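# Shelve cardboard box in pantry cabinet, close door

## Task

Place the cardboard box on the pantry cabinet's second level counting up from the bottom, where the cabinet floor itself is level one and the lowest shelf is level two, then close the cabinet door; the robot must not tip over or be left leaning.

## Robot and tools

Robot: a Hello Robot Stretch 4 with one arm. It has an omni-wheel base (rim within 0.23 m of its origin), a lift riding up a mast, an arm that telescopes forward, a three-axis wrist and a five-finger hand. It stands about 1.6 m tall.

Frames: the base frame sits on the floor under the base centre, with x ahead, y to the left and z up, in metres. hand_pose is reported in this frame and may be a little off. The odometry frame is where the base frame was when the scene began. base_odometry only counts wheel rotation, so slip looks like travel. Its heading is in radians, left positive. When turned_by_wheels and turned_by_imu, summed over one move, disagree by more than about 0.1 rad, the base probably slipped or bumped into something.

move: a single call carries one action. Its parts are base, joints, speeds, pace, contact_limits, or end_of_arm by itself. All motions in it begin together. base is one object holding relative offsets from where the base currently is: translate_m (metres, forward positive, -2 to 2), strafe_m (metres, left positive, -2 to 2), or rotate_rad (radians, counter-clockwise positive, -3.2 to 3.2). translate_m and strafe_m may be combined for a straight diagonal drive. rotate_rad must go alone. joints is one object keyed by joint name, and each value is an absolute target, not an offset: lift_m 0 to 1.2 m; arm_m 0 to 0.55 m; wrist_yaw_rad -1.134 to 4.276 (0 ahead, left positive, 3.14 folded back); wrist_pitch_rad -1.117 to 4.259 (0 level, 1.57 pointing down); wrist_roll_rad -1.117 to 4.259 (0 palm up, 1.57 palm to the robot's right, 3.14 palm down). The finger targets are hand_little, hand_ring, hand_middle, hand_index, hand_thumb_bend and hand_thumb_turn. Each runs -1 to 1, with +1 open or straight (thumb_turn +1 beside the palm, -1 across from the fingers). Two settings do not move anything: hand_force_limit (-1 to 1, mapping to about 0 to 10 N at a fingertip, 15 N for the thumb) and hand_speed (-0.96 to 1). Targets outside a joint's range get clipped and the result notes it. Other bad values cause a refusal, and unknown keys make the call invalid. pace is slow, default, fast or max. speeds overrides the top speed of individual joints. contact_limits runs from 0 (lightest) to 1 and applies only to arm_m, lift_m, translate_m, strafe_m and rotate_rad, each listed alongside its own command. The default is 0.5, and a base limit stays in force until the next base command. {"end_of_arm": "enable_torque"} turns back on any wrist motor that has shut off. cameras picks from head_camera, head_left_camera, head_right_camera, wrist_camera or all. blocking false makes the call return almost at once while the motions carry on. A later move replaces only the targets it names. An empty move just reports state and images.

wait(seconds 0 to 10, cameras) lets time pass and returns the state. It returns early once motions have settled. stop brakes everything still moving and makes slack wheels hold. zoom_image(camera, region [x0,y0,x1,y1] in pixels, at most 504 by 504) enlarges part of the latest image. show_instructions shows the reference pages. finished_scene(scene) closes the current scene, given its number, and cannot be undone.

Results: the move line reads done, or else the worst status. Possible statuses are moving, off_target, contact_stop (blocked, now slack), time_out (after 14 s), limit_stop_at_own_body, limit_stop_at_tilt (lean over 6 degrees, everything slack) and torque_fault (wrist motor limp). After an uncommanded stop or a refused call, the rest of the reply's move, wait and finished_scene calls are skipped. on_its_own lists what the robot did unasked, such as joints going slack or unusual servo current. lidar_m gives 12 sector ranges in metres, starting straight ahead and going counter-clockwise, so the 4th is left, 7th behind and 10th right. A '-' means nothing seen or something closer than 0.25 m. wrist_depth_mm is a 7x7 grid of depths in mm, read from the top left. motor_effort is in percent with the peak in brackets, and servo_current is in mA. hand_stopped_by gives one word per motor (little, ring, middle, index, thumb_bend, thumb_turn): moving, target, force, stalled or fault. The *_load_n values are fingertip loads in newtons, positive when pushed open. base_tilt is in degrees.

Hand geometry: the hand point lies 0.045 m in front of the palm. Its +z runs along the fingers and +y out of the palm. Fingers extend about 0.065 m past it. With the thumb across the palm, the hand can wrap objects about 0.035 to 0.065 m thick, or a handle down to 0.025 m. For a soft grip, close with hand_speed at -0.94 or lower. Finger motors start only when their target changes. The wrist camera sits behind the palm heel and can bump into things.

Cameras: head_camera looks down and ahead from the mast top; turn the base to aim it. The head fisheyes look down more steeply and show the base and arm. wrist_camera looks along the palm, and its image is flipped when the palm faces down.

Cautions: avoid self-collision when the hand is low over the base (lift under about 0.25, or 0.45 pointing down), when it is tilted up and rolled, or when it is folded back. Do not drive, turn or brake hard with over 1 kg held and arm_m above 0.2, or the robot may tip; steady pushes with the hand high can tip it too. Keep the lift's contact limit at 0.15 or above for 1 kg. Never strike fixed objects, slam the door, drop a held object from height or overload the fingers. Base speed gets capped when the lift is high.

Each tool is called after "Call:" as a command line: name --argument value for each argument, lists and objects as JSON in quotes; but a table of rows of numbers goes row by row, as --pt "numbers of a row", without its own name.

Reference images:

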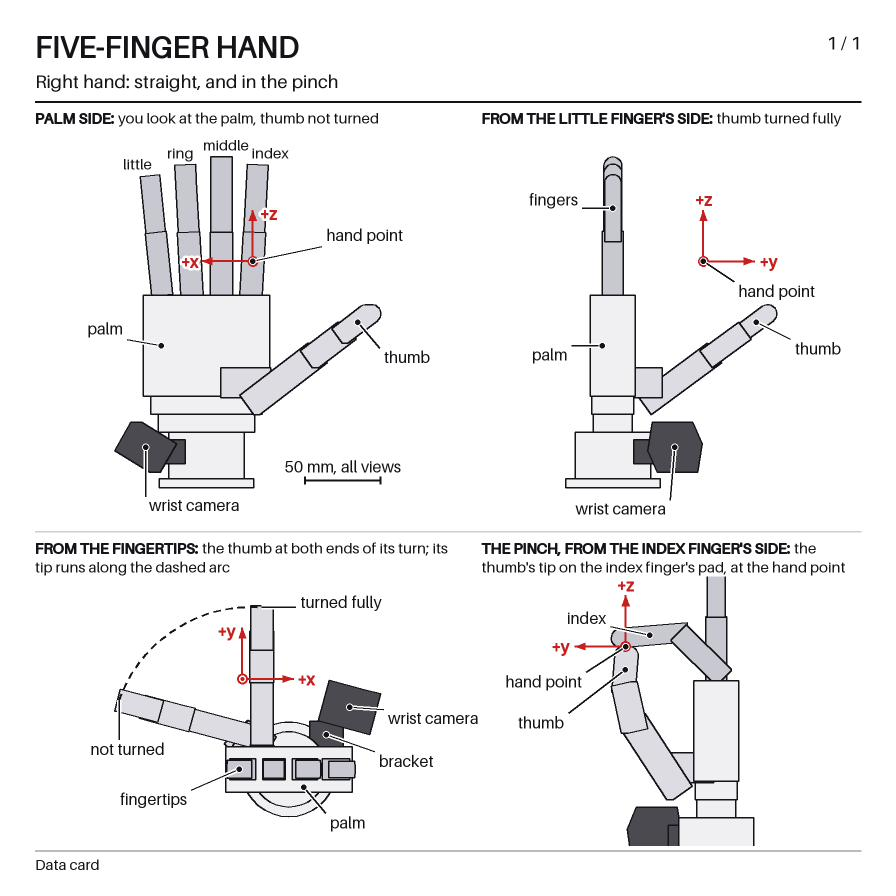

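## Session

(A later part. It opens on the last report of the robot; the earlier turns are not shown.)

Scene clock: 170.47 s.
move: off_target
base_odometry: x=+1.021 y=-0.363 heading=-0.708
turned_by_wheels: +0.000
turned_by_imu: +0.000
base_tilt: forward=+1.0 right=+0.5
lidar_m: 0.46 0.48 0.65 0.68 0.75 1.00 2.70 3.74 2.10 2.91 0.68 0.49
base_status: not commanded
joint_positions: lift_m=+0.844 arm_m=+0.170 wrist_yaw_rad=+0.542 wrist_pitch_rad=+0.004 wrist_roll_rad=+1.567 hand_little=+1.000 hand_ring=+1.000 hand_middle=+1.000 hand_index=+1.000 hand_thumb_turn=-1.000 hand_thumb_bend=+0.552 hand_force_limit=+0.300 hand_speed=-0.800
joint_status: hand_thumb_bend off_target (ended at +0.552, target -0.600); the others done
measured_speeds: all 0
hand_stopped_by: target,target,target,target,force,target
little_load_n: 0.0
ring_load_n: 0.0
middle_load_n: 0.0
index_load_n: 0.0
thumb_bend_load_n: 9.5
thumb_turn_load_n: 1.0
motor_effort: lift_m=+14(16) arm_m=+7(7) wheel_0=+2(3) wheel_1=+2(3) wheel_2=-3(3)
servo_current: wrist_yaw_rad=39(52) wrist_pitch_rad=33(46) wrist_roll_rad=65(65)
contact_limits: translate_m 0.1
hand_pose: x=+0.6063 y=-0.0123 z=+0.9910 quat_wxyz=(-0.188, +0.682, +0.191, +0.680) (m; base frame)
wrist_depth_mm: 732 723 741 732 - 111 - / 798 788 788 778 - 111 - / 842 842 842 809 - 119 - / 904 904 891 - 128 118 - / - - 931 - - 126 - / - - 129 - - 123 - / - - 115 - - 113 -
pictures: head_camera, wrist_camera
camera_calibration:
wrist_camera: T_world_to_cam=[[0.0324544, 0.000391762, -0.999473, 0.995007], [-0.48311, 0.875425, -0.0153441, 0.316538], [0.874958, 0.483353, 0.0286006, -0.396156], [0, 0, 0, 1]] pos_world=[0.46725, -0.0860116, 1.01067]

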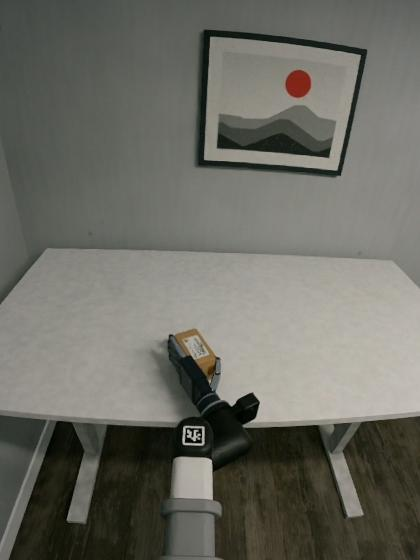

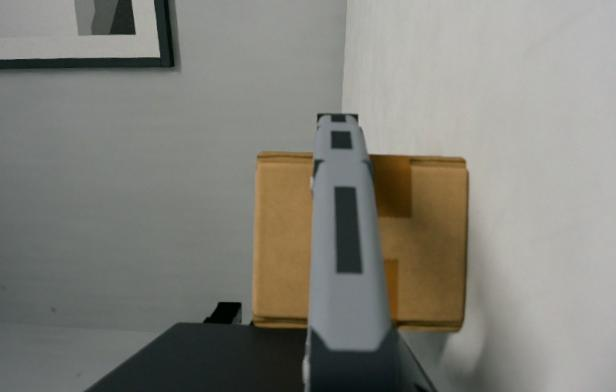

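Call:
move --joints '{"lift_m": 0.88}' --pace "slow" --cameras '["wrist_camera", "head_camera"]'

Call:
zoom_image --camera "head_camera" --region '[100, 260, 280, 440]'

Scene clock: 172.33 s.
move: done
base_odometry: x=+1.021 y=-0.363 heading=-0.708
turned_by_wheels: +0.000
turned_by_imu: +0.000
base_tilt: forward=+1.0 right=+0.6
lidar_m: 0.44 0.47 0.67 0.68 0.75 1.01 2.71 3.74 2.08 2.90 0.69 0.50
base_status: not commanded
joint_positions: lift_m=+0.880 arm_m=+0.170 wrist_yaw_rad=+0.542 wrist_pitch_rad=+0.004 wrist_roll_rad=+1.567 hand_little=+1.000 hand_ring=+1.000 hand_middle=+1.000 hand_index=+1.000 hand_thumb_turn=-1.000 hand_thumb_bend=+0.549 hand_force_limit=+0.300 hand_speed=-0.800
joint_status: all done
measured_speeds: all 0
hand_stopped_by: target,target,target,target,force,target
little_load_n: 0.0
ring_load_n: 0.0
middle_load_n: 0.5
index_load_n: 0.0
thumb_bend_load_n: 0.0
thumb_turn_load_n: 0.0
motor_effort: lift_m=+23(26) arm_m=+7(7) wheel_0=+2(3) wheel_1=+2(2) wheel_2=-3(3)
servo_current: wrist_yaw_rad=46(52) wrist_pitch_rad=39(46) wrist_roll_rad=33(72)
contact_limits: translate_m 0.1
hand_pose: x=+0.6063 y=-0.0123 z=+1.0263 quat_wxyz=(-0.188, +0.682, +0.191, +0.680) (m; base frame)
wrist_depth_mm: 732 723 741 732 707 - - / 798 798 788 778 768 - - / 854 842 842 820 - - - / 904 904 904 891 128 128 128 / - - - - - 129 129 / - - 168 - - 130 130 / - - 114 - - - -
pictures: head_camera, wrist_camera
camera_calibration:
wrist_camera: T_world_to_cam=[[0.0324544, 0.000391762, -0.999473, 1.03029], [-0.48311, 0.875425, -0.0153441, 0.317079], [0.874958, 0.483353, 0.0286006, -0.397166], [0, 0, 0, 1]] pos_world=[0.46725, -0.0860116, 1.04597]

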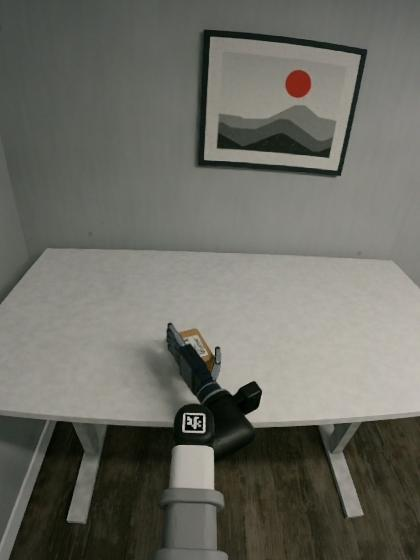

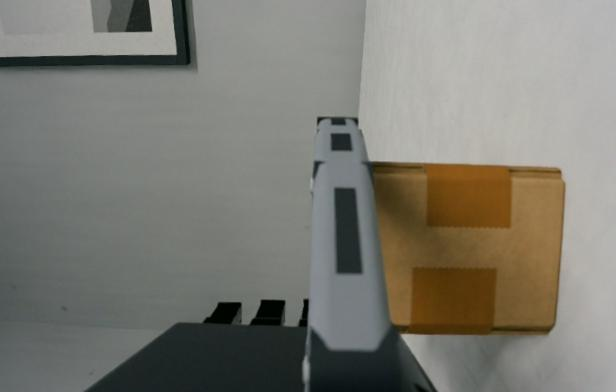

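Scaled by 2.800 from the camera's 420x560 image, which has a finer 1200x1600 frame.

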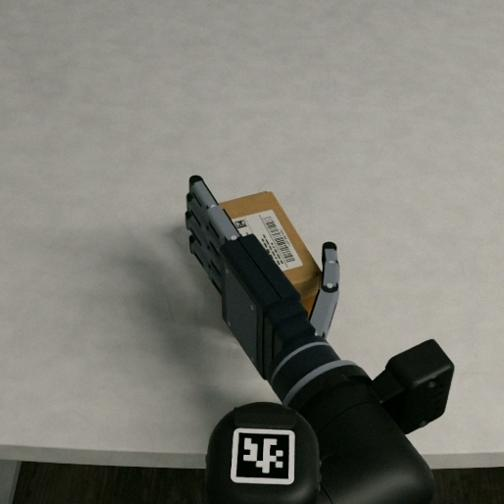

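Call:
move --joints '{"lift_m": 1.05, "hand_thumb_bend": 1.0, "hand_speed": 0.3}'

Call:
move --base '{"translate_m": -0.15}' --joints '{"wrist_yaw_rad": -1.03, "wrist_roll_rad": 3.14, "wrist_pitch_rad": 0.785}' --cameras '["wrist_camera", "head_camera", "head_right_camera"]'

Call:
zoom_image --camera "head_camera" --region '[120, 240, 300, 420]'

Scene clock: 179.23 s.
move: done
base_odometry: x=+1.021 y=-0.363 heading=-0.708
turned_by_wheels: +0.000
turned_by_imu: +0.000
base_tilt: forward=+1.0 right=+0.6
lidar_m: 0.45 0.49 0.64 0.68 0.76 1.01 2.72 3.74 2.07 2.91 0.70 0.49
base_status: not commanded
joint_positions: lift_m=+1.050 arm_m=+0.170 wrist_yaw_rad=+0.542 wrist_pitch_rad=+0.004 wrist_roll_rad=+1.567 hand_little=+1.000 hand_ring=+1.000 hand_middle=+1.000 hand_index=+1.000 hand_thumb_turn=-1.000 hand_thumb_bend=+1.000 hand_force_limit=+0.300 hand_speed=+0.300
joint_status: all done
measured_speeds: all 0
hand_stopped_by: target,target,target,target,target,target
little_load_n: 0.0
ring_load_n: 0.0
middle_load_n: 0.0
index_load_n: 0.0
thumb_bend_load_n: 0.0
thumb_turn_load_n: 0.5
motor_effort: lift_m=+23(26) arm_m=+7(7) wheel_0=+2(3) wheel_1=+2(3) wheel_2=-3(3)
servo_current: wrist_yaw_rad=39(52) wrist_pitch_rad=26(46) wrist_roll_rad=46(72)
contact_limits: translate_m 0.1
hand_pose: x=+0.6063 y=-0.0123 z=+1.1963 quat_wxyz=(-0.188, +0.682, +0.191, +0.680) (m; base frame)
wrist_depth_mm: 732 732 707 732 723 - - / 788 798 798 768 759 - - / 842 854 842 831 - - - / 904 904 904 904 - - - / - - - - - - - / - - 168 - - - - / - - 115 - - - -
pictures: none

Scene clock: 181.07 s.
move: done
base_odometry: x=+0.907 y=-0.266 heading=-0.708
turned_by_wheels: +0.000
turned_by_imu: +0.000
base_tilt: forward=+1.0 right=+0.6
lidar_m: 0.61 0.62 0.72 0.69 0.73 1.04 2.69 3.57 2.01 2.89 0.91 0.64
base_status: done
joint_positions: lift_m=+1.050 arm_m=+0.170 wrist_yaw_rad=-1.028 wrist_pitch_rad=+0.786 wrist_roll_rad=+3.136 hand_little=+1.000 hand_ring=+1.000 hand_middle=+1.000 hand_index=+1.000 hand_thumb_turn=-1.000 hand_thumb_bend=+1.000 hand_force_limit=+0.300 hand_speed=+0.300
joint_status: all done
measured_speeds: all 0
hand_stopped_by: target,target,target,target,target,target
little_load_n: 0.0
ring_load_n: 0.0
middle_load_n: 0.0
index_load_n: -0.5
thumb_bend_load_n: 0.0
thumb_turn_load_n: 0.0
motor_effort: lift_m=+22(23) arm_m=+7(7) wheel_0=-3(7) wheel_1=-1(9) wheel_2=+1(11)
servo_current: wrist_yaw_rad=52(104) wrist_pitch_rad=39(46) wrist_roll_rad=52(124)
hand_pose: x=+0.3505 y=-0.1268 z=+1.0286 quat_wxyz=(-0.101, +0.250, -0.890, +0.369) (m; base frame)
wrist_depth_mm: 1138 1138 1078 1060 1078 1042 1042 / 1229 1229 1205 1160 1138 1160 1138 / 1366 1366 1366 1336 - 1281 1229 / 1618 1576 1537 1537 - 1397 - / 1863 1808 1756 1708 - - - / - - 1921 1921 - - - / - - 115 - - - -
pictures: head_camera, head_right_camera, wrist_camera
camera_calibration:
wrist_camera: T_world_to_cam=[[0.861007, 0.50733, -0.0358362, -0.176449], [0.393455, -0.619782, 0.679017, -0.917266], [0.322275, -0.598738, -0.733247, 0.722038], [0, 0, 0, 1]] pos_world=[0.280132, -0.0466744, 1.14595]

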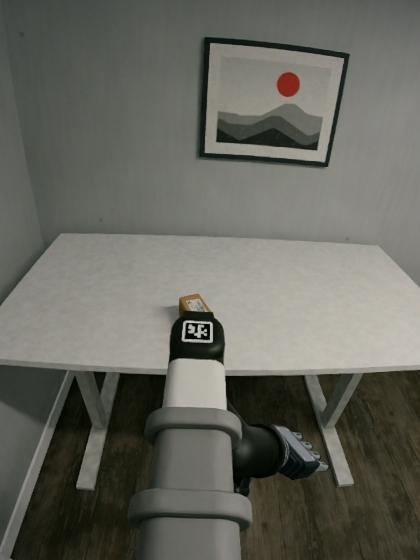

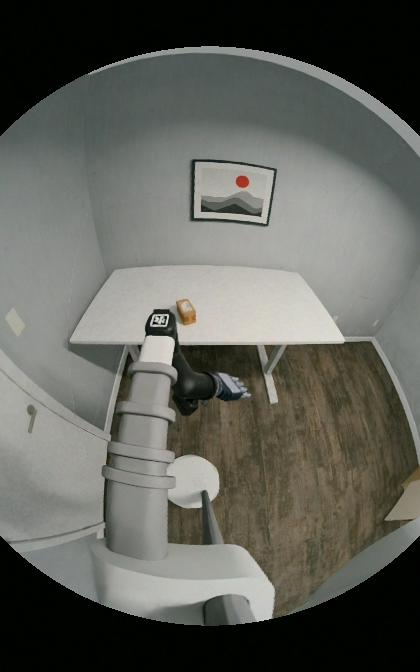

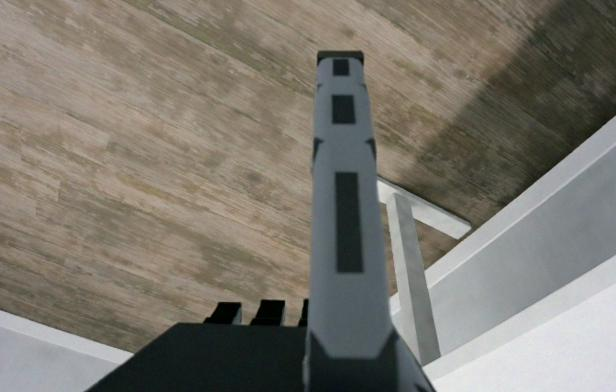

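Scaled by 2.800 from the camera's 420x560 image, which has a finer 1200x1600 frame.

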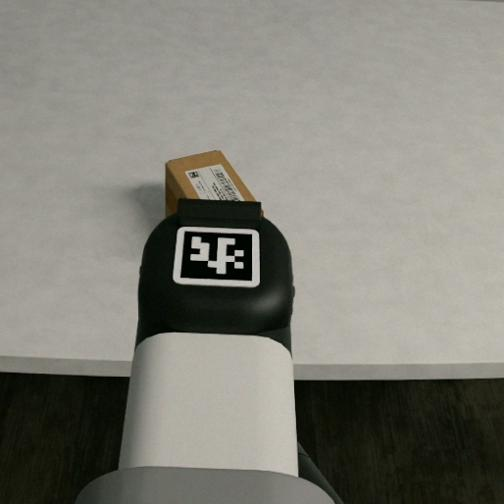

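Call:
move --joints '{"lift_m": 1.12, "wrist_yaw_rad": -1.10, "hand_index": 0.6, "hand_middle": 0.6, "hand_ring": 0.6, "hand_little": 0.6, "hand_speed": 0.3}'

Call:
move --base '{"translate_m": 0.143, "strafe_m": 0.1565}' --joints '{"arm_m": 0.47}' --cameras '["wrist_camera", "head_camera", "head_right_camera"]'

Call:
zoom_image --camera "head_camera" --region '[120, 220, 300, 400]'

Scene clock: 185.17 s.
move: done
base_odometry: x=+0.907 y=-0.266 heading=-0.708
turned_by_wheels: +0.000
turned_by_imu: +0.000
base_tilt: forward=+1.0 right=+0.6
lidar_m: 0.60 0.63 0.72 0.68 0.75 1.05 2.69 3.58 2.02 2.91 0.91 0.64
base_status: not commanded
joint_positions: lift_m=+1.120 arm_m=+0.170 wrist_yaw_rad=-1.098 wrist_pitch_rad=+0.786 wrist_roll_rad=+3.137 hand_little=+0.600 hand_ring=+0.600 hand_middle=+0.600 hand_index=+0.600 hand_thumb_turn=-1.000 hand_thumb_bend=+1.000 hand_force_limit=+0.300 hand_speed=+0.300
joint_status: all done
measured_speeds: all 0
hand_stopped_by: target,target,target,target,target,target
little_load_n: 0.0
ring_load_n: 0.0
middle_load_n: 0.0
index_load_n: 0.0
thumb_bend_load_n: 0.0
thumb_turn_load_n: 0.0
motor_effort: lift_m=+22(24) arm_m=+7(7) wheel_0=-3(3) wheel_1=-1(1) wheel_2=+1(1)
servo_current: wrist_yaw_rad=46(72) wrist_pitch_rad=39(39) wrist_roll_rad=46(65)
hand_pose: x=+0.3417 y=-0.1272 z=+1.0986 quat_wxyz=(-0.089, +0.219, -0.898, +0.372) (m; base frame)
wrist_depth_mm: 1205 1182 1182 1160 1138 1138 1118 / 1308 1308 1281 1229 1229 1229 1205 / 1464 1464 1430 1397 - 1366 1308 / 1661 1661 1618 1618 - 1537 - / 1983 1863 1808 1708 - - - / - - 176 165 - - - / - - 114 - - - -
pictures: none

Scene clock: 187.27 s.
move: done
base_odometry: x=+1.117 y=-0.240 heading=-0.708
turned_by_wheels: +0.000
turned_by_imu: +0.000
base_tilt: forward=+0.9 right=+0.5
lidar_m: 0.46 0.48 0.59 0.51 0.59 0.81 2.18 3.71 2.23 3.07 0.71 0.49
base_status: done
joint_positions: lift_m=+1.120 arm_m=+0.470 wrist_yaw_rad=-1.098 wrist_pitch_rad=+0.786 wrist_roll_rad=+3.137 hand_little=+0.600 hand_ring=+0.600 hand_middle=+0.600 hand_index=+0.600 hand_thumb_turn=-1.000 hand_thumb_bend=+1.000 hand_force_limit=+0.300 hand_speed=+0.300
joint_status: all done
measured_speeds: all 0
hand_stopped_by: target,target,target,target,target,target
little_load_n: 0.0
ring_load_n: -0.5
middle_load_n: 0.0
index_load_n: 0.0
thumb_bend_load_n: 0.0
thumb_turn_load_n: 0.0
motor_effort: lift_m=+22(22) arm_m=+7(12) wheel_0=-2(6) wheel_1=+2(12) wheel_2=+0(8)
servo_current: wrist_yaw_rad=52(52) wrist_pitch_rad=39(39) wrist_roll_rad=46(72)
hand_pose: x=+0.6416 y=-0.1272 z=+1.0986 quat_wxyz=(-0.089, +0.218, -0.898, +0.372) (m; base frame)
wrist_depth_mm: 1205 - - - - - - / 1336 - 207 202 205 - - / 1464 - 221 220 - - - / 1708 - - - - - - / 1921 - - - - - - / - - 164 165 - - - / - - 114 - - - -
pictures: head_camera, head_right_camera, wrist_camera
camera_calibration:
wrist_camera: T_world_to_cam=[[0.894542, 0.445561, -0.0356326, -0.453912], [0.348849, -0.646085, 0.67888, -1.05409], [0.279461, -0.619717, -0.733384, 0.704293], [0, 0, 0, 1]] pos_world=[0.576942, -0.0423267, 1.21595]

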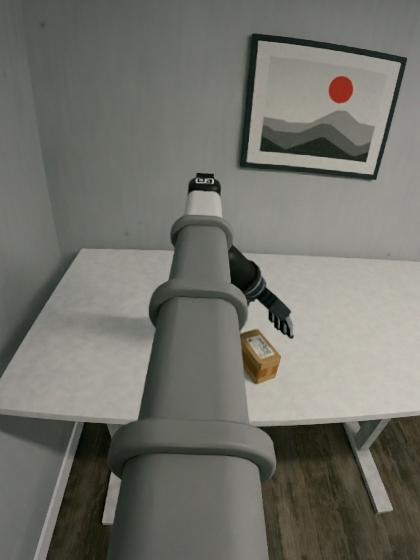

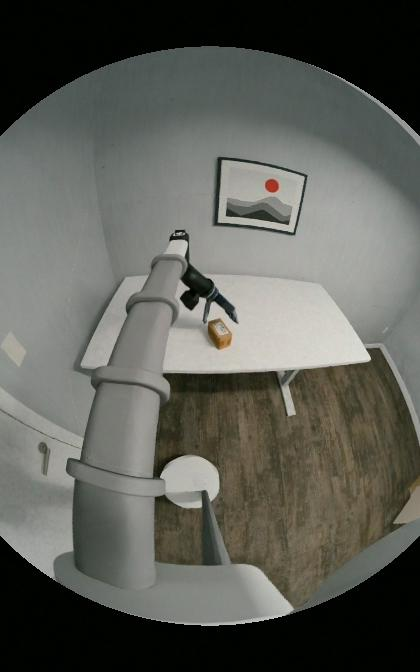

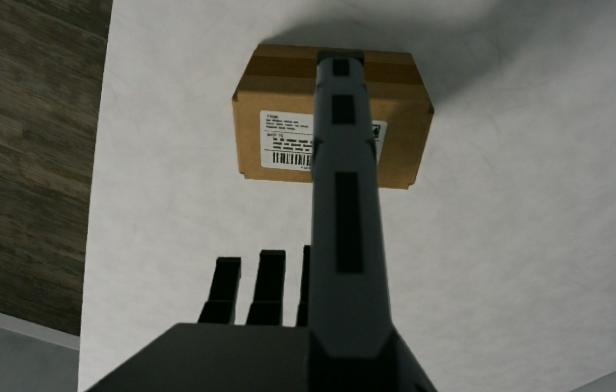

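Scaled by 2.800 from the camera's 420x560 image, which has a finer 1200x1600 frame.

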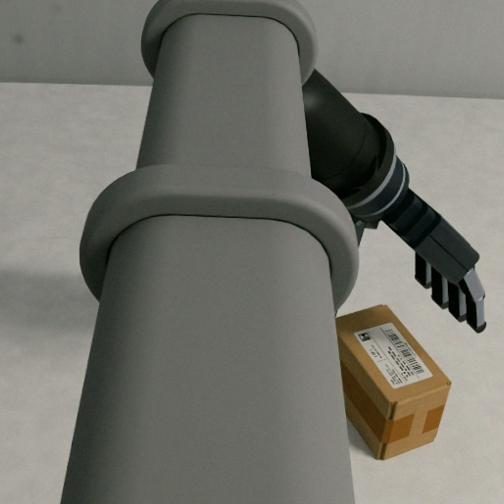

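Call:
move --base '{"translate_m": 0.015, "strafe_m": -0.021}' --joints '{"wrist_yaw_rad": -1.13}'

Call:
move --joints '{"lift_m": 1.06}' --pace "slow" --contact_limits '{"lift_m": 0.1}' --cameras '["wrist_camera", "head_camera", "head_right_camera"]'

Call:
zoom_image --camera "head_camera" --region '[120, 240, 300, 420]'

Scene clock: 191.33 s.
move: done
base_odometry: x=+1.115 y=-0.266 heading=-0.709
turned_by_wheels: +0.000
turned_by_imu: +0.000
base_tilt: forward=+1.1 right=+0.7
lidar_m: 0.45 0.47 0.62 0.54 0.61 0.85 2.29 3.77 2.21 3.05 0.67 0.47
base_status: done
joint_positions: lift_m=+1.120 arm_m=+0.470 wrist_yaw_rad=-1.116 wrist_pitch_rad=+0.786 wrist_roll_rad=+3.137 hand_little=+0.600 hand_ring=+0.600 hand_middle=+0.600 hand_index=+0.600 hand_thumb_turn=-1.000 hand_thumb_bend=+1.000 hand_force_limit=+0.300 hand_speed=+0.300
joint_status: all done
joint sent to its limit — wrist_yaw_rad, lower limit.
measured_speeds: all 0
hand_stopped_by: target,target,target,target,target,target
little_load_n: 0.0
ring_load_n: 0.0
middle_load_n: 0.0
index_load_n: 0.0
thumb_bend_load_n: 0.0
thumb_turn_load_n: 0.0
motor_effort: lift_m=+22(22) arm_m=+7(7) wheel_0=-1(9) wheel_1=+0(9) wheel_2=+1(6)
servo_current: wrist_yaw_rad=39(59) wrist_pitch_rad=33(39) wrist_roll_rad=52(65)
hand_pose: x=+0.6394 y=-0.1272 z=+1.0986 quat_wxyz=(-0.085, +0.211, -0.900, +0.373) (m; base frame)
wrist_depth_mm: 1205 - 196 211 201 - - / 1308 - 198 189 188 - - / 1499 - - 215 - - - / 1708 - - - - - - / 1983 - - - - - - / - - 164 165 - - - / - - 115 - - - -
pictures: none

Scene clock: 192.70 s.
move: done
base_odometry: x=+1.115 y=-0.266 heading=-0.709
turned_by_wheels: +0.000
turned_by_imu: +0.000
base_tilt: forward=+1.0 right=+0.7
lidar_m: 0.43 0.46 0.63 0.54 0.60 0.84 2.31 3.76 2.21 3.04 0.66 0.46
base_status: not commanded
joint_positions: lift_m=+1.060 arm_m=+0.470 wrist_yaw_rad=-1.116 wrist_pitch_rad=+0.786 wrist_roll_rad=+3.137 hand_little=+0.600 hand_ring=+0.600 hand_middle=+0.600 hand_index=+0.600 hand_thumb_turn=-1.000 hand_thumb_bend=+1.000 hand_force_limit=+0.300 hand_speed=+0.300
joint_status: all done
measured_speeds: all 0
hand_stopped_by: target,target,target,target,target,target
little_load_n: 0.0
ring_load_n: 0.0
middle_load_n: 0.0
index_load_n: 0.0
thumb_bend_load_n: 0.0
thumb_turn_load_n: 0.0
motor_effort: lift_m=+14(21) arm_m=+7(7) wheel_0=-1(2) wheel_1=+0(1) wheel_2=+1(1)
servo_current: wrist_yaw_rad=39(59) wrist_pitch_rad=26(39) wrist_roll_rad=52(59)
contact_limits: lift_m 0.1
hand_pose: x=+0.6394 y=-0.1272 z=+1.0392 quat_wxyz=(-0.085, +0.211, -0.900, +0.373) (m; base frame)
wrist_depth_mm: - - - - - - - / 1281 - 155 141 157 - - / 1397 - 151 149 145 144 - / 1618 - 171 168 - - - / 1921 - - - - - - / - - 164 165 - - - / - - 114 - - - -
pictures: head_camera, head_right_camera, wrist_camera
camera_calibration:
wrist_camera: T_world_to_cam=[[0.90222, 0.429802, -0.0356264, -0.460969], [0.337477, -0.652148, 0.678832, -1.00638], [0.268529, -0.624479, -0.733429, 0.667831], [0, 0, 0, 1]] pos_world=[0.576194, -0.0411376, 1.15655]

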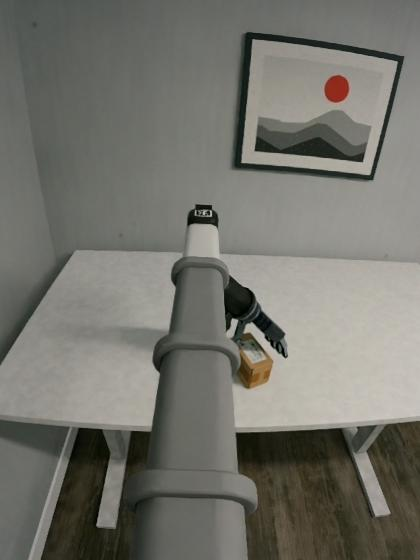

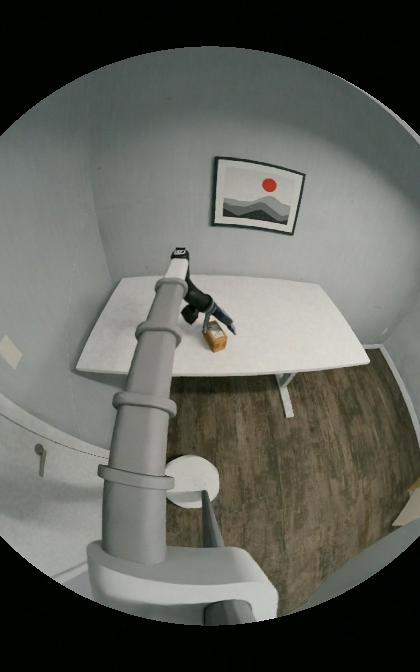

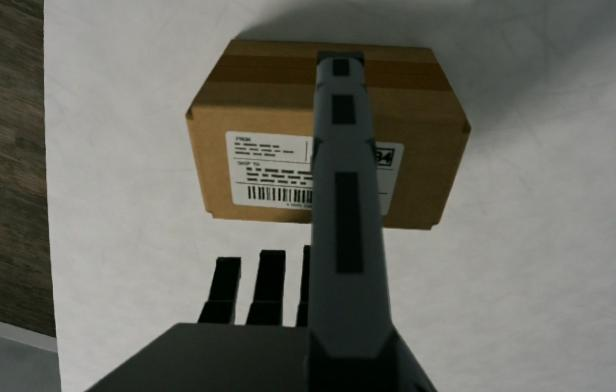

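Scaled by 2.800 from the camera's 420x560 image, which has a finer 1200x1600 frame.

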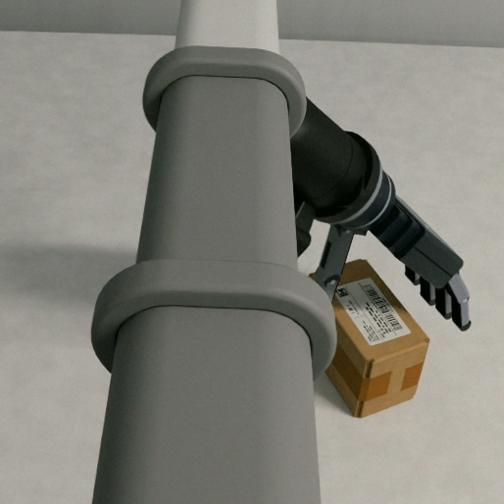

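Call:
move --joints '{"lift_m": 1.029}' --pace "slow" --contact_limits '{"lift_m": 0.05}' --cameras '["wrist_camera"]'

Call:
move --joints '{"hand_thumb_bend": -0.6, "hand_index": -0.5, "hand_middle": -0.5, "hand_ring": -0.5, "hand_little": -0.5, "hand_speed": -0.9, "hand_force_limit": -0.5}' --cameras '["wrist_camera", "head_camera"]'

Call:
zoom_image --camera "head_camera" --region '[120, 240, 300, 420]'

Scene clock: 195.60 s.
move: done
base_odometry: x=+1.115 y=-0.266 heading=-0.709
turned_by_wheels: +0.000
turned_by_imu: +0.000
base_tilt: forward=+1.0 right=+0.7
lidar_m: 0.45 0.47 0.63 0.55 0.61 0.85 2.29 3.74 2.20 3.04 0.67 0.48
base_status: not commanded
joint_positions: lift_m=+1.029 arm_m=+0.470 wrist_yaw_rad=-1.116 wrist_pitch_rad=+0.786 wrist_roll_rad=+3.137 hand_little=+0.600 hand_ring=+0.600 hand_middle=+0.600 hand_index=+0.600 hand_thumb_turn=-1.000 hand_thumb_bend=+1.000 hand_force_limit=+0.300 hand_speed=+0.300
joint_status: all done
measured_speeds: all 0
hand_stopped_by: target,target,target,target,target,target
little_load_n: 0.0
ring_load_n: 0.0
middle_load_n: 0.0
index_load_n: 0.0
thumb_bend_load_n: 0.0
thumb_turn_load_n: 0.0
motor_effort: lift_m=+15(15) arm_m=+7(7) wheel_0=-2(2) wheel_1=+0(1) wheel_2=+1(1)
servo_current: wrist_yaw_rad=46(52) wrist_pitch_rad=26(39) wrist_roll_rad=59(59)
contact_limits: lift_m 0.05
hand_pose: x=+0.6394 y=-0.1272 z=+1.0082 quat_wxyz=(-0.085, +0.211, -0.900, +0.373) (m; base frame)
wrist_depth_mm: - - - - - - - / - - 155 141 151 - - / - - 128 124 - 126 - / - - 130 130 - 125 - / - - 147 147 - 140 - / - - 164 165 - - - / - - 114 - - - -
pictures: wrist_camera
camera_calibration:
wrist_camera: T_world_to_cam=[[0.90222, 0.429802, -0.0356264, -0.462073], [0.337477, -0.652148, 0.678832, -0.985337], [0.268529, -0.624479, -0.733429, 0.645095], [0, 0, 0, 1]] pos_world=[0.576194, -0.0411376, 1.12555]

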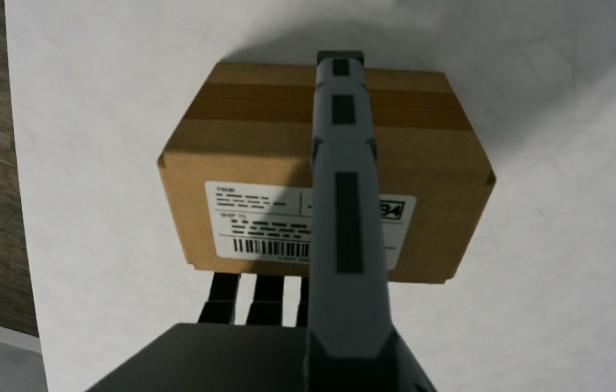

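Scene clock: 202.23 s.
move: off_target
base_odometry: x=+1.115 y=-0.266 heading=-0.709
turned_by_wheels: +0.000
turned_by_imu: +0.000
base_tilt: forward=+1.0 right=+0.5
lidar_m: 0.44 0.47 0.62 0.54 0.60 0.84 2.29 3.76 2.21 3.05 0.66 0.47
base_status: not commanded
joint_positions: lift_m=+1.029 arm_m=+0.470 wrist_yaw_rad=-1.116 wrist_pitch_rad=+0.786 wrist_roll_rad=+3.137 hand_little=+0.136 hand_ring=+0.192 hand_middle=+0.220 hand_index=+0.211 hand_thumb_turn=-1.000 hand_thumb_bend=+0.798 hand_force_limit=-0.500 hand_speed=-0.900
joint_status: hand_little off_target (ended at +0.136, target -0.500); hand_ring off_target (ended at +0.192, target -0.500); hand_middle off_target (ended at +0.220, target -0.500); hand_index off_target (ended at +0.211, target -0.500); hand_thumb_bend off_target (ended at +0.798, target -0.600); the others done
measured_speeds: all 0
hand_stopped_by: force,force,force,force,force,target
little_load_n: 4.0
ring_load_n: 2.5
middle_load_n: 2.5
index_load_n: 5.0
thumb_bend_load_n: 5.5
thumb_turn_load_n: 2.5
motor_effort: lift_m=+15(15) arm_m=+7(7) wheel_0=-1(2) wheel_1=-1(1) wheel_2=+1(1)
servo_current: wrist_yaw_rad=33(65) wrist_pitch_rad=26(39) wrist_roll_rad=52(78)
contact_limits: lift_m 0.05
hand_pose: x=+0.6394 y=-0.1272 z=+1.0082 quat_wxyz=(-0.085, +0.211, -0.900, +0.373) (m; base frame)
wrist_depth_mm: - - - - - - - / - - 153 147 156 - - / - - 127 118 120 125 - / - - 129 130 - 125 - / - - 147 146 - 140 - / - - 155 150 - - - / - - 115 - - - -
pictures: head_camera, wrist_camera
camera_calibration:
wrist_camera: T_world_to_cam=[[0.90222, 0.429802, -0.0356264, -0.462073], [0.337477, -0.652148, 0.678832, -0.985337], [0.268529, -0.624479, -0.733429, 0.645095], [0, 0, 0, 1]] pos_world=[0.576194, -0.0411376, 1.12555]

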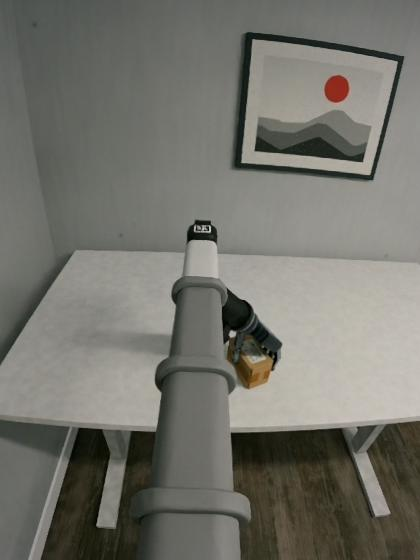

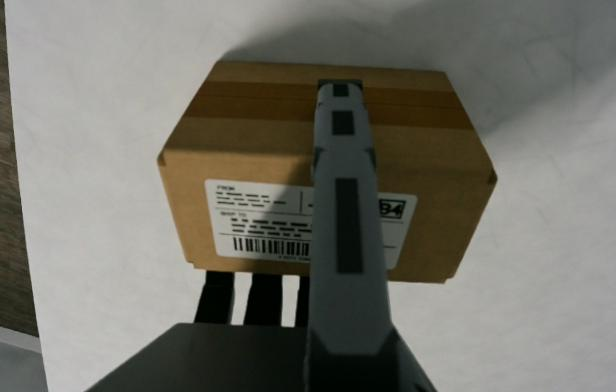

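Scaled by 2.800 from the camera's 420x560 image, which has a finer 1200x1600 frame.

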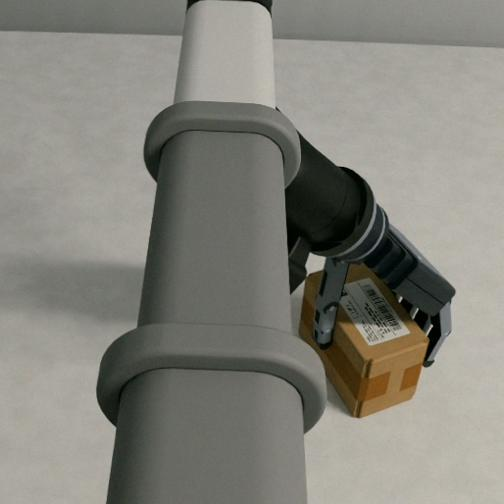

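Call:
move --joints '{"hand_thumb_bend": -0.7, "hand_index": -0.6, "hand_middle": -0.6, "hand_ring": -0.6, "hand_little": -0.6, "hand_speed": -0.9, "hand_force_limit": 0.0}'

Call:
move --joints '{"lift_m": 1.07}' --pace "slow" --cameras '["wrist_camera", "head_camera"]'

Call:
zoom_image --camera "head_camera" --region '[120, 240, 300, 420]'

Scene clock: 203.53 s.
move: off_target
base_odometry: x=+1.115 y=-0.266 heading=-0.709
turned_by_wheels: +0.000
turned_by_imu: +0.000
base_tilt: forward=+1.0 right=+0.6
lidar_m: 0.44 0.47 0.64 0.54 0.61 0.83 2.31 3.76 2.22 3.03 0.66 0.49
base_status: not commanded
joint_positions: lift_m=+1.029 arm_m=+0.470 wrist_yaw_rad=-1.116 wrist_pitch_rad=+0.786 wrist_roll_rad=+3.137 hand_little=+0.119 hand_ring=+0.175 hand_middle=+0.205 hand_index=+0.203 hand_thumb_turn=-1.000 hand_thumb_bend=+0.799 hand_force_limit=+0.000 hand_speed=-0.900
joint_status: hand_little off_target (ended at +0.119, target -0.600); hand_ring off_target (ended at +0.175, target -0.600); hand_middle off_target (ended at +0.205, target -0.600); hand_index off_target (ended at +0.203, target -0.600); hand_thumb_bend off_target (ended at +0.799, target -0.700); the others done
measured_speeds: all 0
hand_stopped_by: force,force,force,force,force,target
little_load_n: 5.5
ring_load_n: 6.5
middle_load_n: 7.0
index_load_n: 5.0
thumb_bend_load_n: 9.5
thumb_turn_load_n: 5.5
motor_effort: lift_m=+15(15) arm_m=+7(7) wheel_0=-1(2) wheel_1=+0(1) wheel_2=+1(1)
servo_current: wrist_yaw_rad=52(52) wrist_pitch_rad=33(39) wrist_roll_rad=52(65)
contact_limits: lift_m 0.05
hand_pose: x=+0.6394 y=-0.1272 z=+1.0082 quat_wxyz=(-0.085, +0.211, -0.900, +0.373) (m; base frame)
wrist_depth_mm: - - - - - - - / - - 152 152 155 - - / - - 126 118 119 125 - / - - 129 130 - 125 - / - - 147 146 - 140 - / - - 154 150 - - - / - - 115 - - - -
pictures: none

Scene clock: 204.73 s.
move: done
base_odometry: x=+1.115 y=-0.266 heading=-0.709
turned_by_wheels: +0.000
turned_by_imu: +0.000
base_tilt: forward=+1.1 right=+0.6
lidar_m: 0.44 0.46 0.63 0.54 0.61 0.85 2.30 3.75 2.21 3.05 0.67 0.47
base_status: not commanded
joint_positions: lift_m=+1.070 arm_m=+0.470 wrist_yaw_rad=-1.116 wrist_pitch_rad=+0.787 wrist_roll_rad=+3.137 hand_little=+0.119 hand_ring=+0.175 hand_middle=+0.205 hand_index=+0.203 hand_thumb_turn=-1.000 hand_thumb_bend=+0.799 hand_force_limit=+0.000 hand_speed=-0.900
joint_status: all done
measured_speeds: all 0
hand_stopped_by: force,force,force,force,force,target
little_load_n: 6.0
ring_load_n: 6.5
middle_load_n: 7.5
index_load_n: 5.0
thumb_bend_load_n: 10.0
thumb_turn_load_n: 5.5
motor_effort: lift_m=+23(26) arm_m=+7(7) wheel_0=-2(2) wheel_1=-1(1) wheel_2=+1(1)
servo_current: wrist_yaw_rad=39(52) wrist_pitch_rad=33(39) wrist_roll_rad=39(59)
hand_pose: x=+0.6394 y=-0.1271 z=+1.0484 quat_wxyz=(-0.085, +0.211, -0.900, +0.372) (m; base frame)
wrist_depth_mm: - - - - - - - / 1255 - 152 152 155 - - / 1397 - 126 118 123 124 - / 1618 - 129 130 - 125 - / 1863 - 146 145 - 140 - / - - 154 150 - - - / - - 115 - - - -
pictures: head_camera, wrist_camera
camera_calibration:
wrist_camera: T_world_to_cam=[[0.902187, 0.429871, -0.0356342, -0.460607], [0.337631, -0.65235, 0.678561, -1.01248], [0.268448, -0.62422, -0.733679, 0.675], [0, 0, 0, 1]] pos_world=[0.576194, -0.041138, 1.16585]

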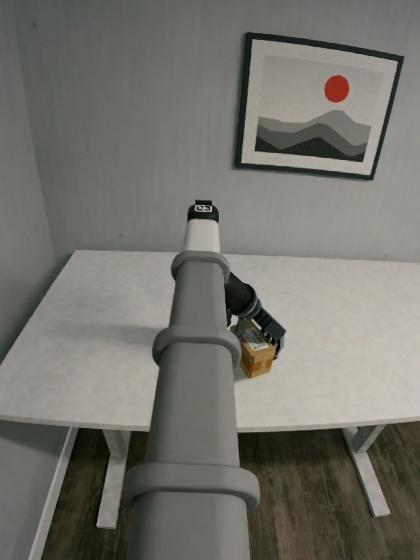

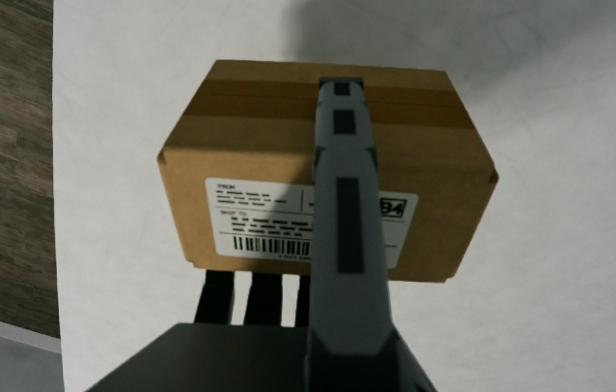

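Scaled by 2.800 from the camera's 420x560 image, which has a finer 1200x1600 frame.

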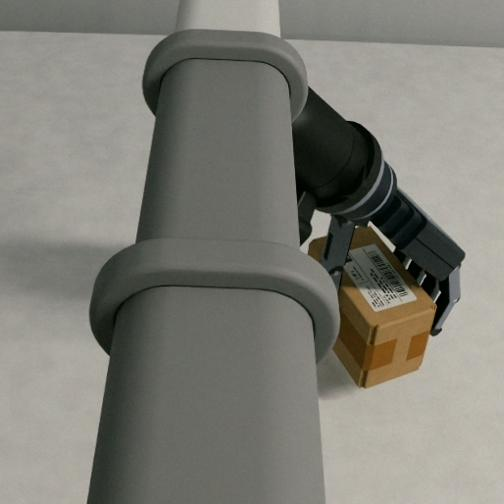

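Call:
move --joints '{"lift_m": 1.12, "arm_m": 0.15}' --pace "slow"

Call:
move --base '{"translate_m": -0.45}' --joints '{"wrist_yaw_rad": 0.0}' --speeds '{"wrist_yaw_rad": 0.6}' --cameras '["wrist_camera", "head_camera"]'

Scene clock: 214.77 s.
move: done
base_odometry: x=+1.115 y=-0.266 heading=-0.709
turned_by_wheels: +0.000
turned_by_imu: +0.000
base_tilt: forward=+1.0 right=+0.7
lidar_m: 0.44 0.47 0.63 0.54 0.62 0.82 2.28 3.76 2.21 3.05 0.67 0.50
base_status: not commanded
joint_positions: lift_m=+1.120 arm_m=+0.150 wrist_yaw_rad=-1.116 wrist_pitch_rad=+0.787 wrist_roll_rad=+3.137 hand_little=+0.119 hand_ring=+0.175 hand_middle=+0.205 hand_index=+0.203 hand_thumb_turn=-1.000 hand_thumb_bend=+0.799 hand_force_limit=+0.000 hand_speed=-0.900
joint_status: all done
measured_speeds: all 0
hand_stopped_by: force,force,force,force,force,target
little_load_n: 5.5
ring_load_n: 6.5
middle_load_n: 7.0
index_load_n: 5.0
thumb_bend_load_n: 9.5
thumb_turn_load_n: 5.5
motor_effort: lift_m=+23(27) arm_m=-8(12) wheel_0=-2(2) wheel_1=+0(1) wheel_2=+1(1)
servo_current: wrist_yaw_rad=39(52) wrist_pitch_rad=33(46) wrist_roll_rad=52(65)
hand_pose: x=+0.3201 y=-0.1271 z=+1.0984 quat_wxyz=(-0.085, +0.211, -0.900, +0.372) (m; base frame)
wrist_depth_mm: 1205 1182 1182 1138 1118 1118 1098 / 1308 1308 168 152 163 1182 - / 1464 1430 126 118 123 125 - / 1708 1618 129 129 - 125 - / 1921 1921 148 145 - 140 - / - - 163 155 - - - / - - 114 - - - -
pictures: none

Scene clock: 217.73 s.
move: done
base_odometry: x=+0.773 y=+0.027 heading=-0.709
turned_by_wheels: +0.000
turned_by_imu: +0.000
base_tilt: forward=+0.9 right=+0.5
lidar_m: 0.89 0.82 0.60 0.57 0.59 0.84 2.25 3.29 2.03 2.23 1.35 0.95
base_status: done
joint_positions: lift_m=+1.120 arm_m=+0.150 wrist_yaw_rad=-0.002 wrist_pitch_rad=+0.787 wrist_roll_rad=+3.137 hand_little=+0.119 hand_ring=+0.175 hand_middle=+0.205 hand_index=+0.203 hand_thumb_turn=-1.000 hand_thumb_bend=+0.799 hand_force_limit=+0.000 hand_speed=-0.900
joint_status: all done
measured_speeds: all 0
hand_stopped_by: force,force,force,force,force,target
little_load_n: 6.0
ring_load_n: 6.5
middle_load_n: 7.5
index_load_n: 5.0
thumb_bend_load_n: 9.5
thumb_turn_load_n: 5.5
motor_effort: lift_m=+23(23) arm_m=-7(8) wheel_0=-2(8) wheel_1=-1(10) wheel_2=-1(11)
servo_current: wrist_yaw_rad=39(72) wrist_pitch_rad=26(39) wrist_roll_rad=46(72)
hand_pose: x=+0.4348 y=-0.0571 z=+1.0984 quat_wxyz=(-0.269, +0.655, -0.652, +0.271) (m; base frame)
wrist_depth_mm: 1182 1182 1160 1138 1138 1138 - / 1308 1308 168 152 163 1205 - / 1464 1430 126 118 123 125 - / 1661 1576 129 130 - 125 - / 1863 1756 147 146 - 140 - / - - 154 153 - - - / - - 115 - - - -
pictures: head_camera, wrist_camera
camera_calibration:
wrist_camera: T_world_to_cam=[[0.0121006, 0.999291, -0.0356576, 0.115184], [0.734525, 0.0153132, 0.678409, -1.06594], [0.678474, -0.0344005, -0.733818, 0.665826], [0, 0, 0, 1]] pos_world=[0.32982, -0.0758744, 1.21585]

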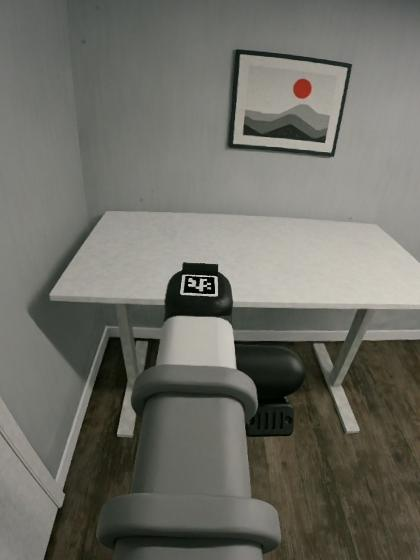

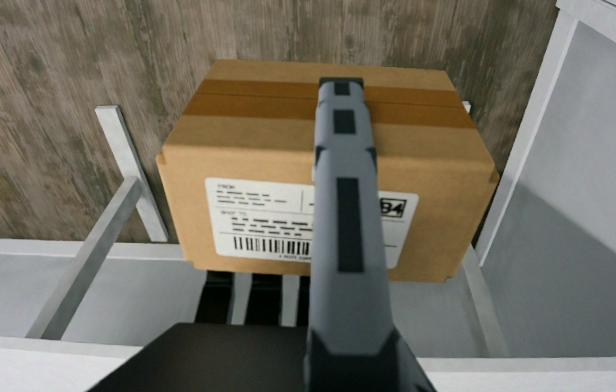

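Call:
move --base '{"rotate_rad": -1.535}'

Call:
move --base '{"translate_m": 1.45, "strafe_m": -0.876}' --joints '{"lift_m": 0.7}' --cameras '["head_camera", "head_right_camera", "head_left_camera"]'

Scene clock: 220.53 s.
move: done
base_odometry: x=+0.773 y=+0.027 heading=-2.243
turned_by_wheels: -1.535
turned_by_imu: -1.538
base_tilt: forward=+1.0 right=+0.6
lidar_m: 2.40 1.27 0.92 0.87 0.79 0.60 0.58 0.60 0.89 2.57 3.33 2.03
base_status: done
joint_positions: lift_m=+1.120 arm_m=+0.150 wrist_yaw_rad=-0.001 wrist_pitch_rad=+0.787 wrist_roll_rad=+3.137 hand_little=+0.119 hand_ring=+0.175 hand_middle=+0.205 hand_index=+0.203 hand_thumb_turn=-1.000 hand_thumb_bend=+0.799 hand_force_limit=+0.000 hand_speed=-0.900
joint_status: not commanded
measured_speeds: all 0
hand_stopped_by: force,force,force,force,force,target
little_load_n: 6.0
ring_load_n: 6.5
middle_load_n: 7.0
index_load_n: 5.5
thumb_bend_load_n: 10.0
thumb_turn_load_n: 5.5
motor_effort: lift_m=+23(23) arm_m=-8(8) wheel_0=+2(8) wheel_1=+3(10) wheel_2=+1(7)
servo_current: wrist_yaw_rad=46(52) wrist_pitch_rad=33(46) wrist_roll_rad=39(65)
hand_pose: x=+0.4348 y=-0.0571 z=+1.0984 quat_wxyz=(-0.269, +0.655, -0.652, +0.271) (m; base frame)
wrist_depth_mm: 1182 1205 1182 1138 1118 1138 1118 / 1336 1281 168 152 163 1182 1229 / 1464 1430 126 118 123 125 1336 / 1661 1618 129 130 - 125 1499 / 1863 1921 148 145 - 145 1708 / - - 163 155 - - - / - - 115 - - - -
pictures: none

Scene clock: 227.50 s.
move: done
base_odometry: x=-0.816 y=-0.561 heading=-2.244
turned_by_wheels: +0.000
turned_by_imu: -0.004
base_tilt: forward=+1.0 right=+0.6
lidar_m: 1.01 0.45 2.31 1.79 1.84 2.12 2.06 2.14 2.42 2.34 2.23 1.07
base_status: done
joint_positions: lift_m=+0.700 arm_m=+0.150 wrist_yaw_rad=-0.001 wrist_pitch_rad=+0.787 wrist_roll_rad=+3.137 hand_little=+0.119 hand_ring=+0.175 hand_middle=+0.205 hand_index=+0.203 hand_thumb_turn=-1.000 hand_thumb_bend=+0.799 hand_force_limit=+0.000 hand_speed=-0.900
joint_status: all done
measured_speeds: all 0
hand_stopped_by: force,force,force,force,force,target
little_load_n: 5.5
ring_load_n: 6.5
middle_load_n: 7.5
index_load_n: 5.0
thumb_bend_load_n: 9.5
thumb_turn_load_n: 5.5
motor_effort: lift_m=+16(20) arm_m=-7(8) wheel_0=+1(10) wheel_1=-3(8) wheel_2=+1(9)
servo_current: wrist_yaw_rad=46(59) wrist_pitch_rad=39(39) wrist_roll_rad=52(65)
hand_pose: x=+0.4348 y=-0.0571 z=+0.6790 quat_wxyz=(-0.269, +0.655, -0.652, +0.271) (m; base frame)
wrist_depth_mm: 788 768 759 759 741 525 715 / 854 854 168 152 157 459 351 / 960 931 126 118 123 130 370 / 1098 1078 129 130 - 125 382 / 1281 1229 148 145 - 150 404 / - 1366 160 155 - 640 445 / - - 115 - - - 473
pictures: head_camera, head_left_camera, head_right_camera

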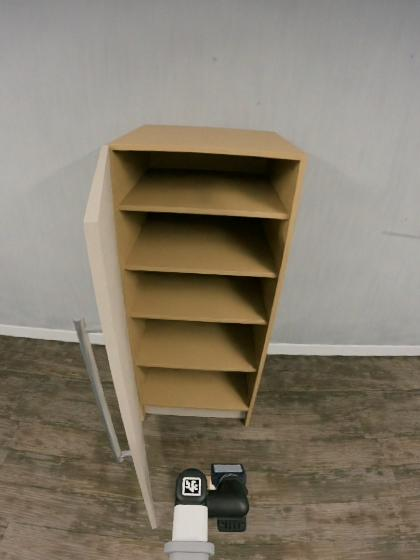

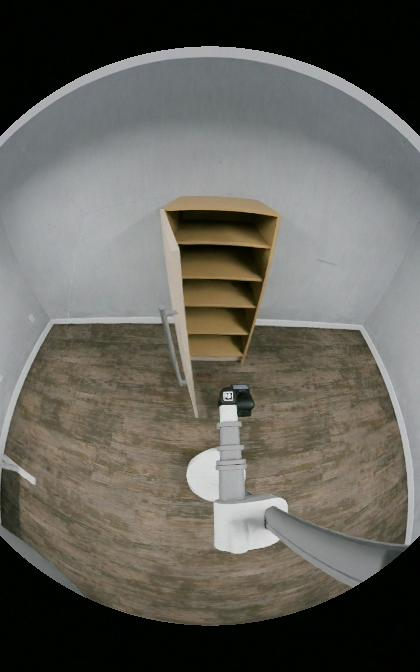

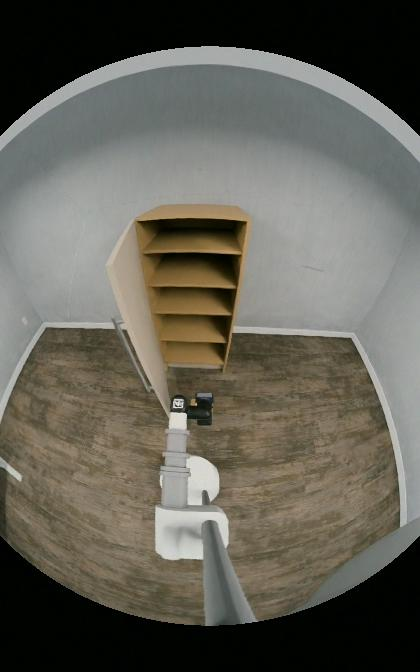

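Call:
zoom_image --camera "head_camera" --region '[90, 240, 310, 440]'

Scaled by 2.291 from the camera's 420x560 image, which has a finer 1200x1600 frame.

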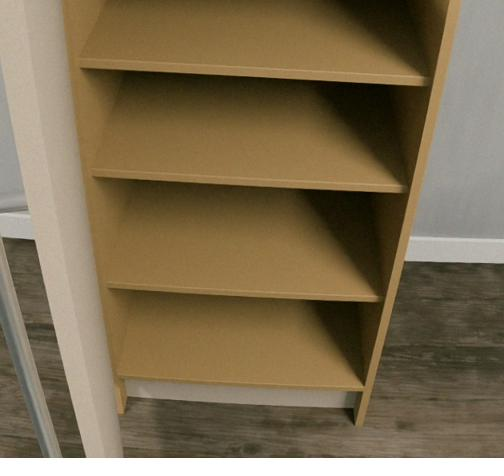

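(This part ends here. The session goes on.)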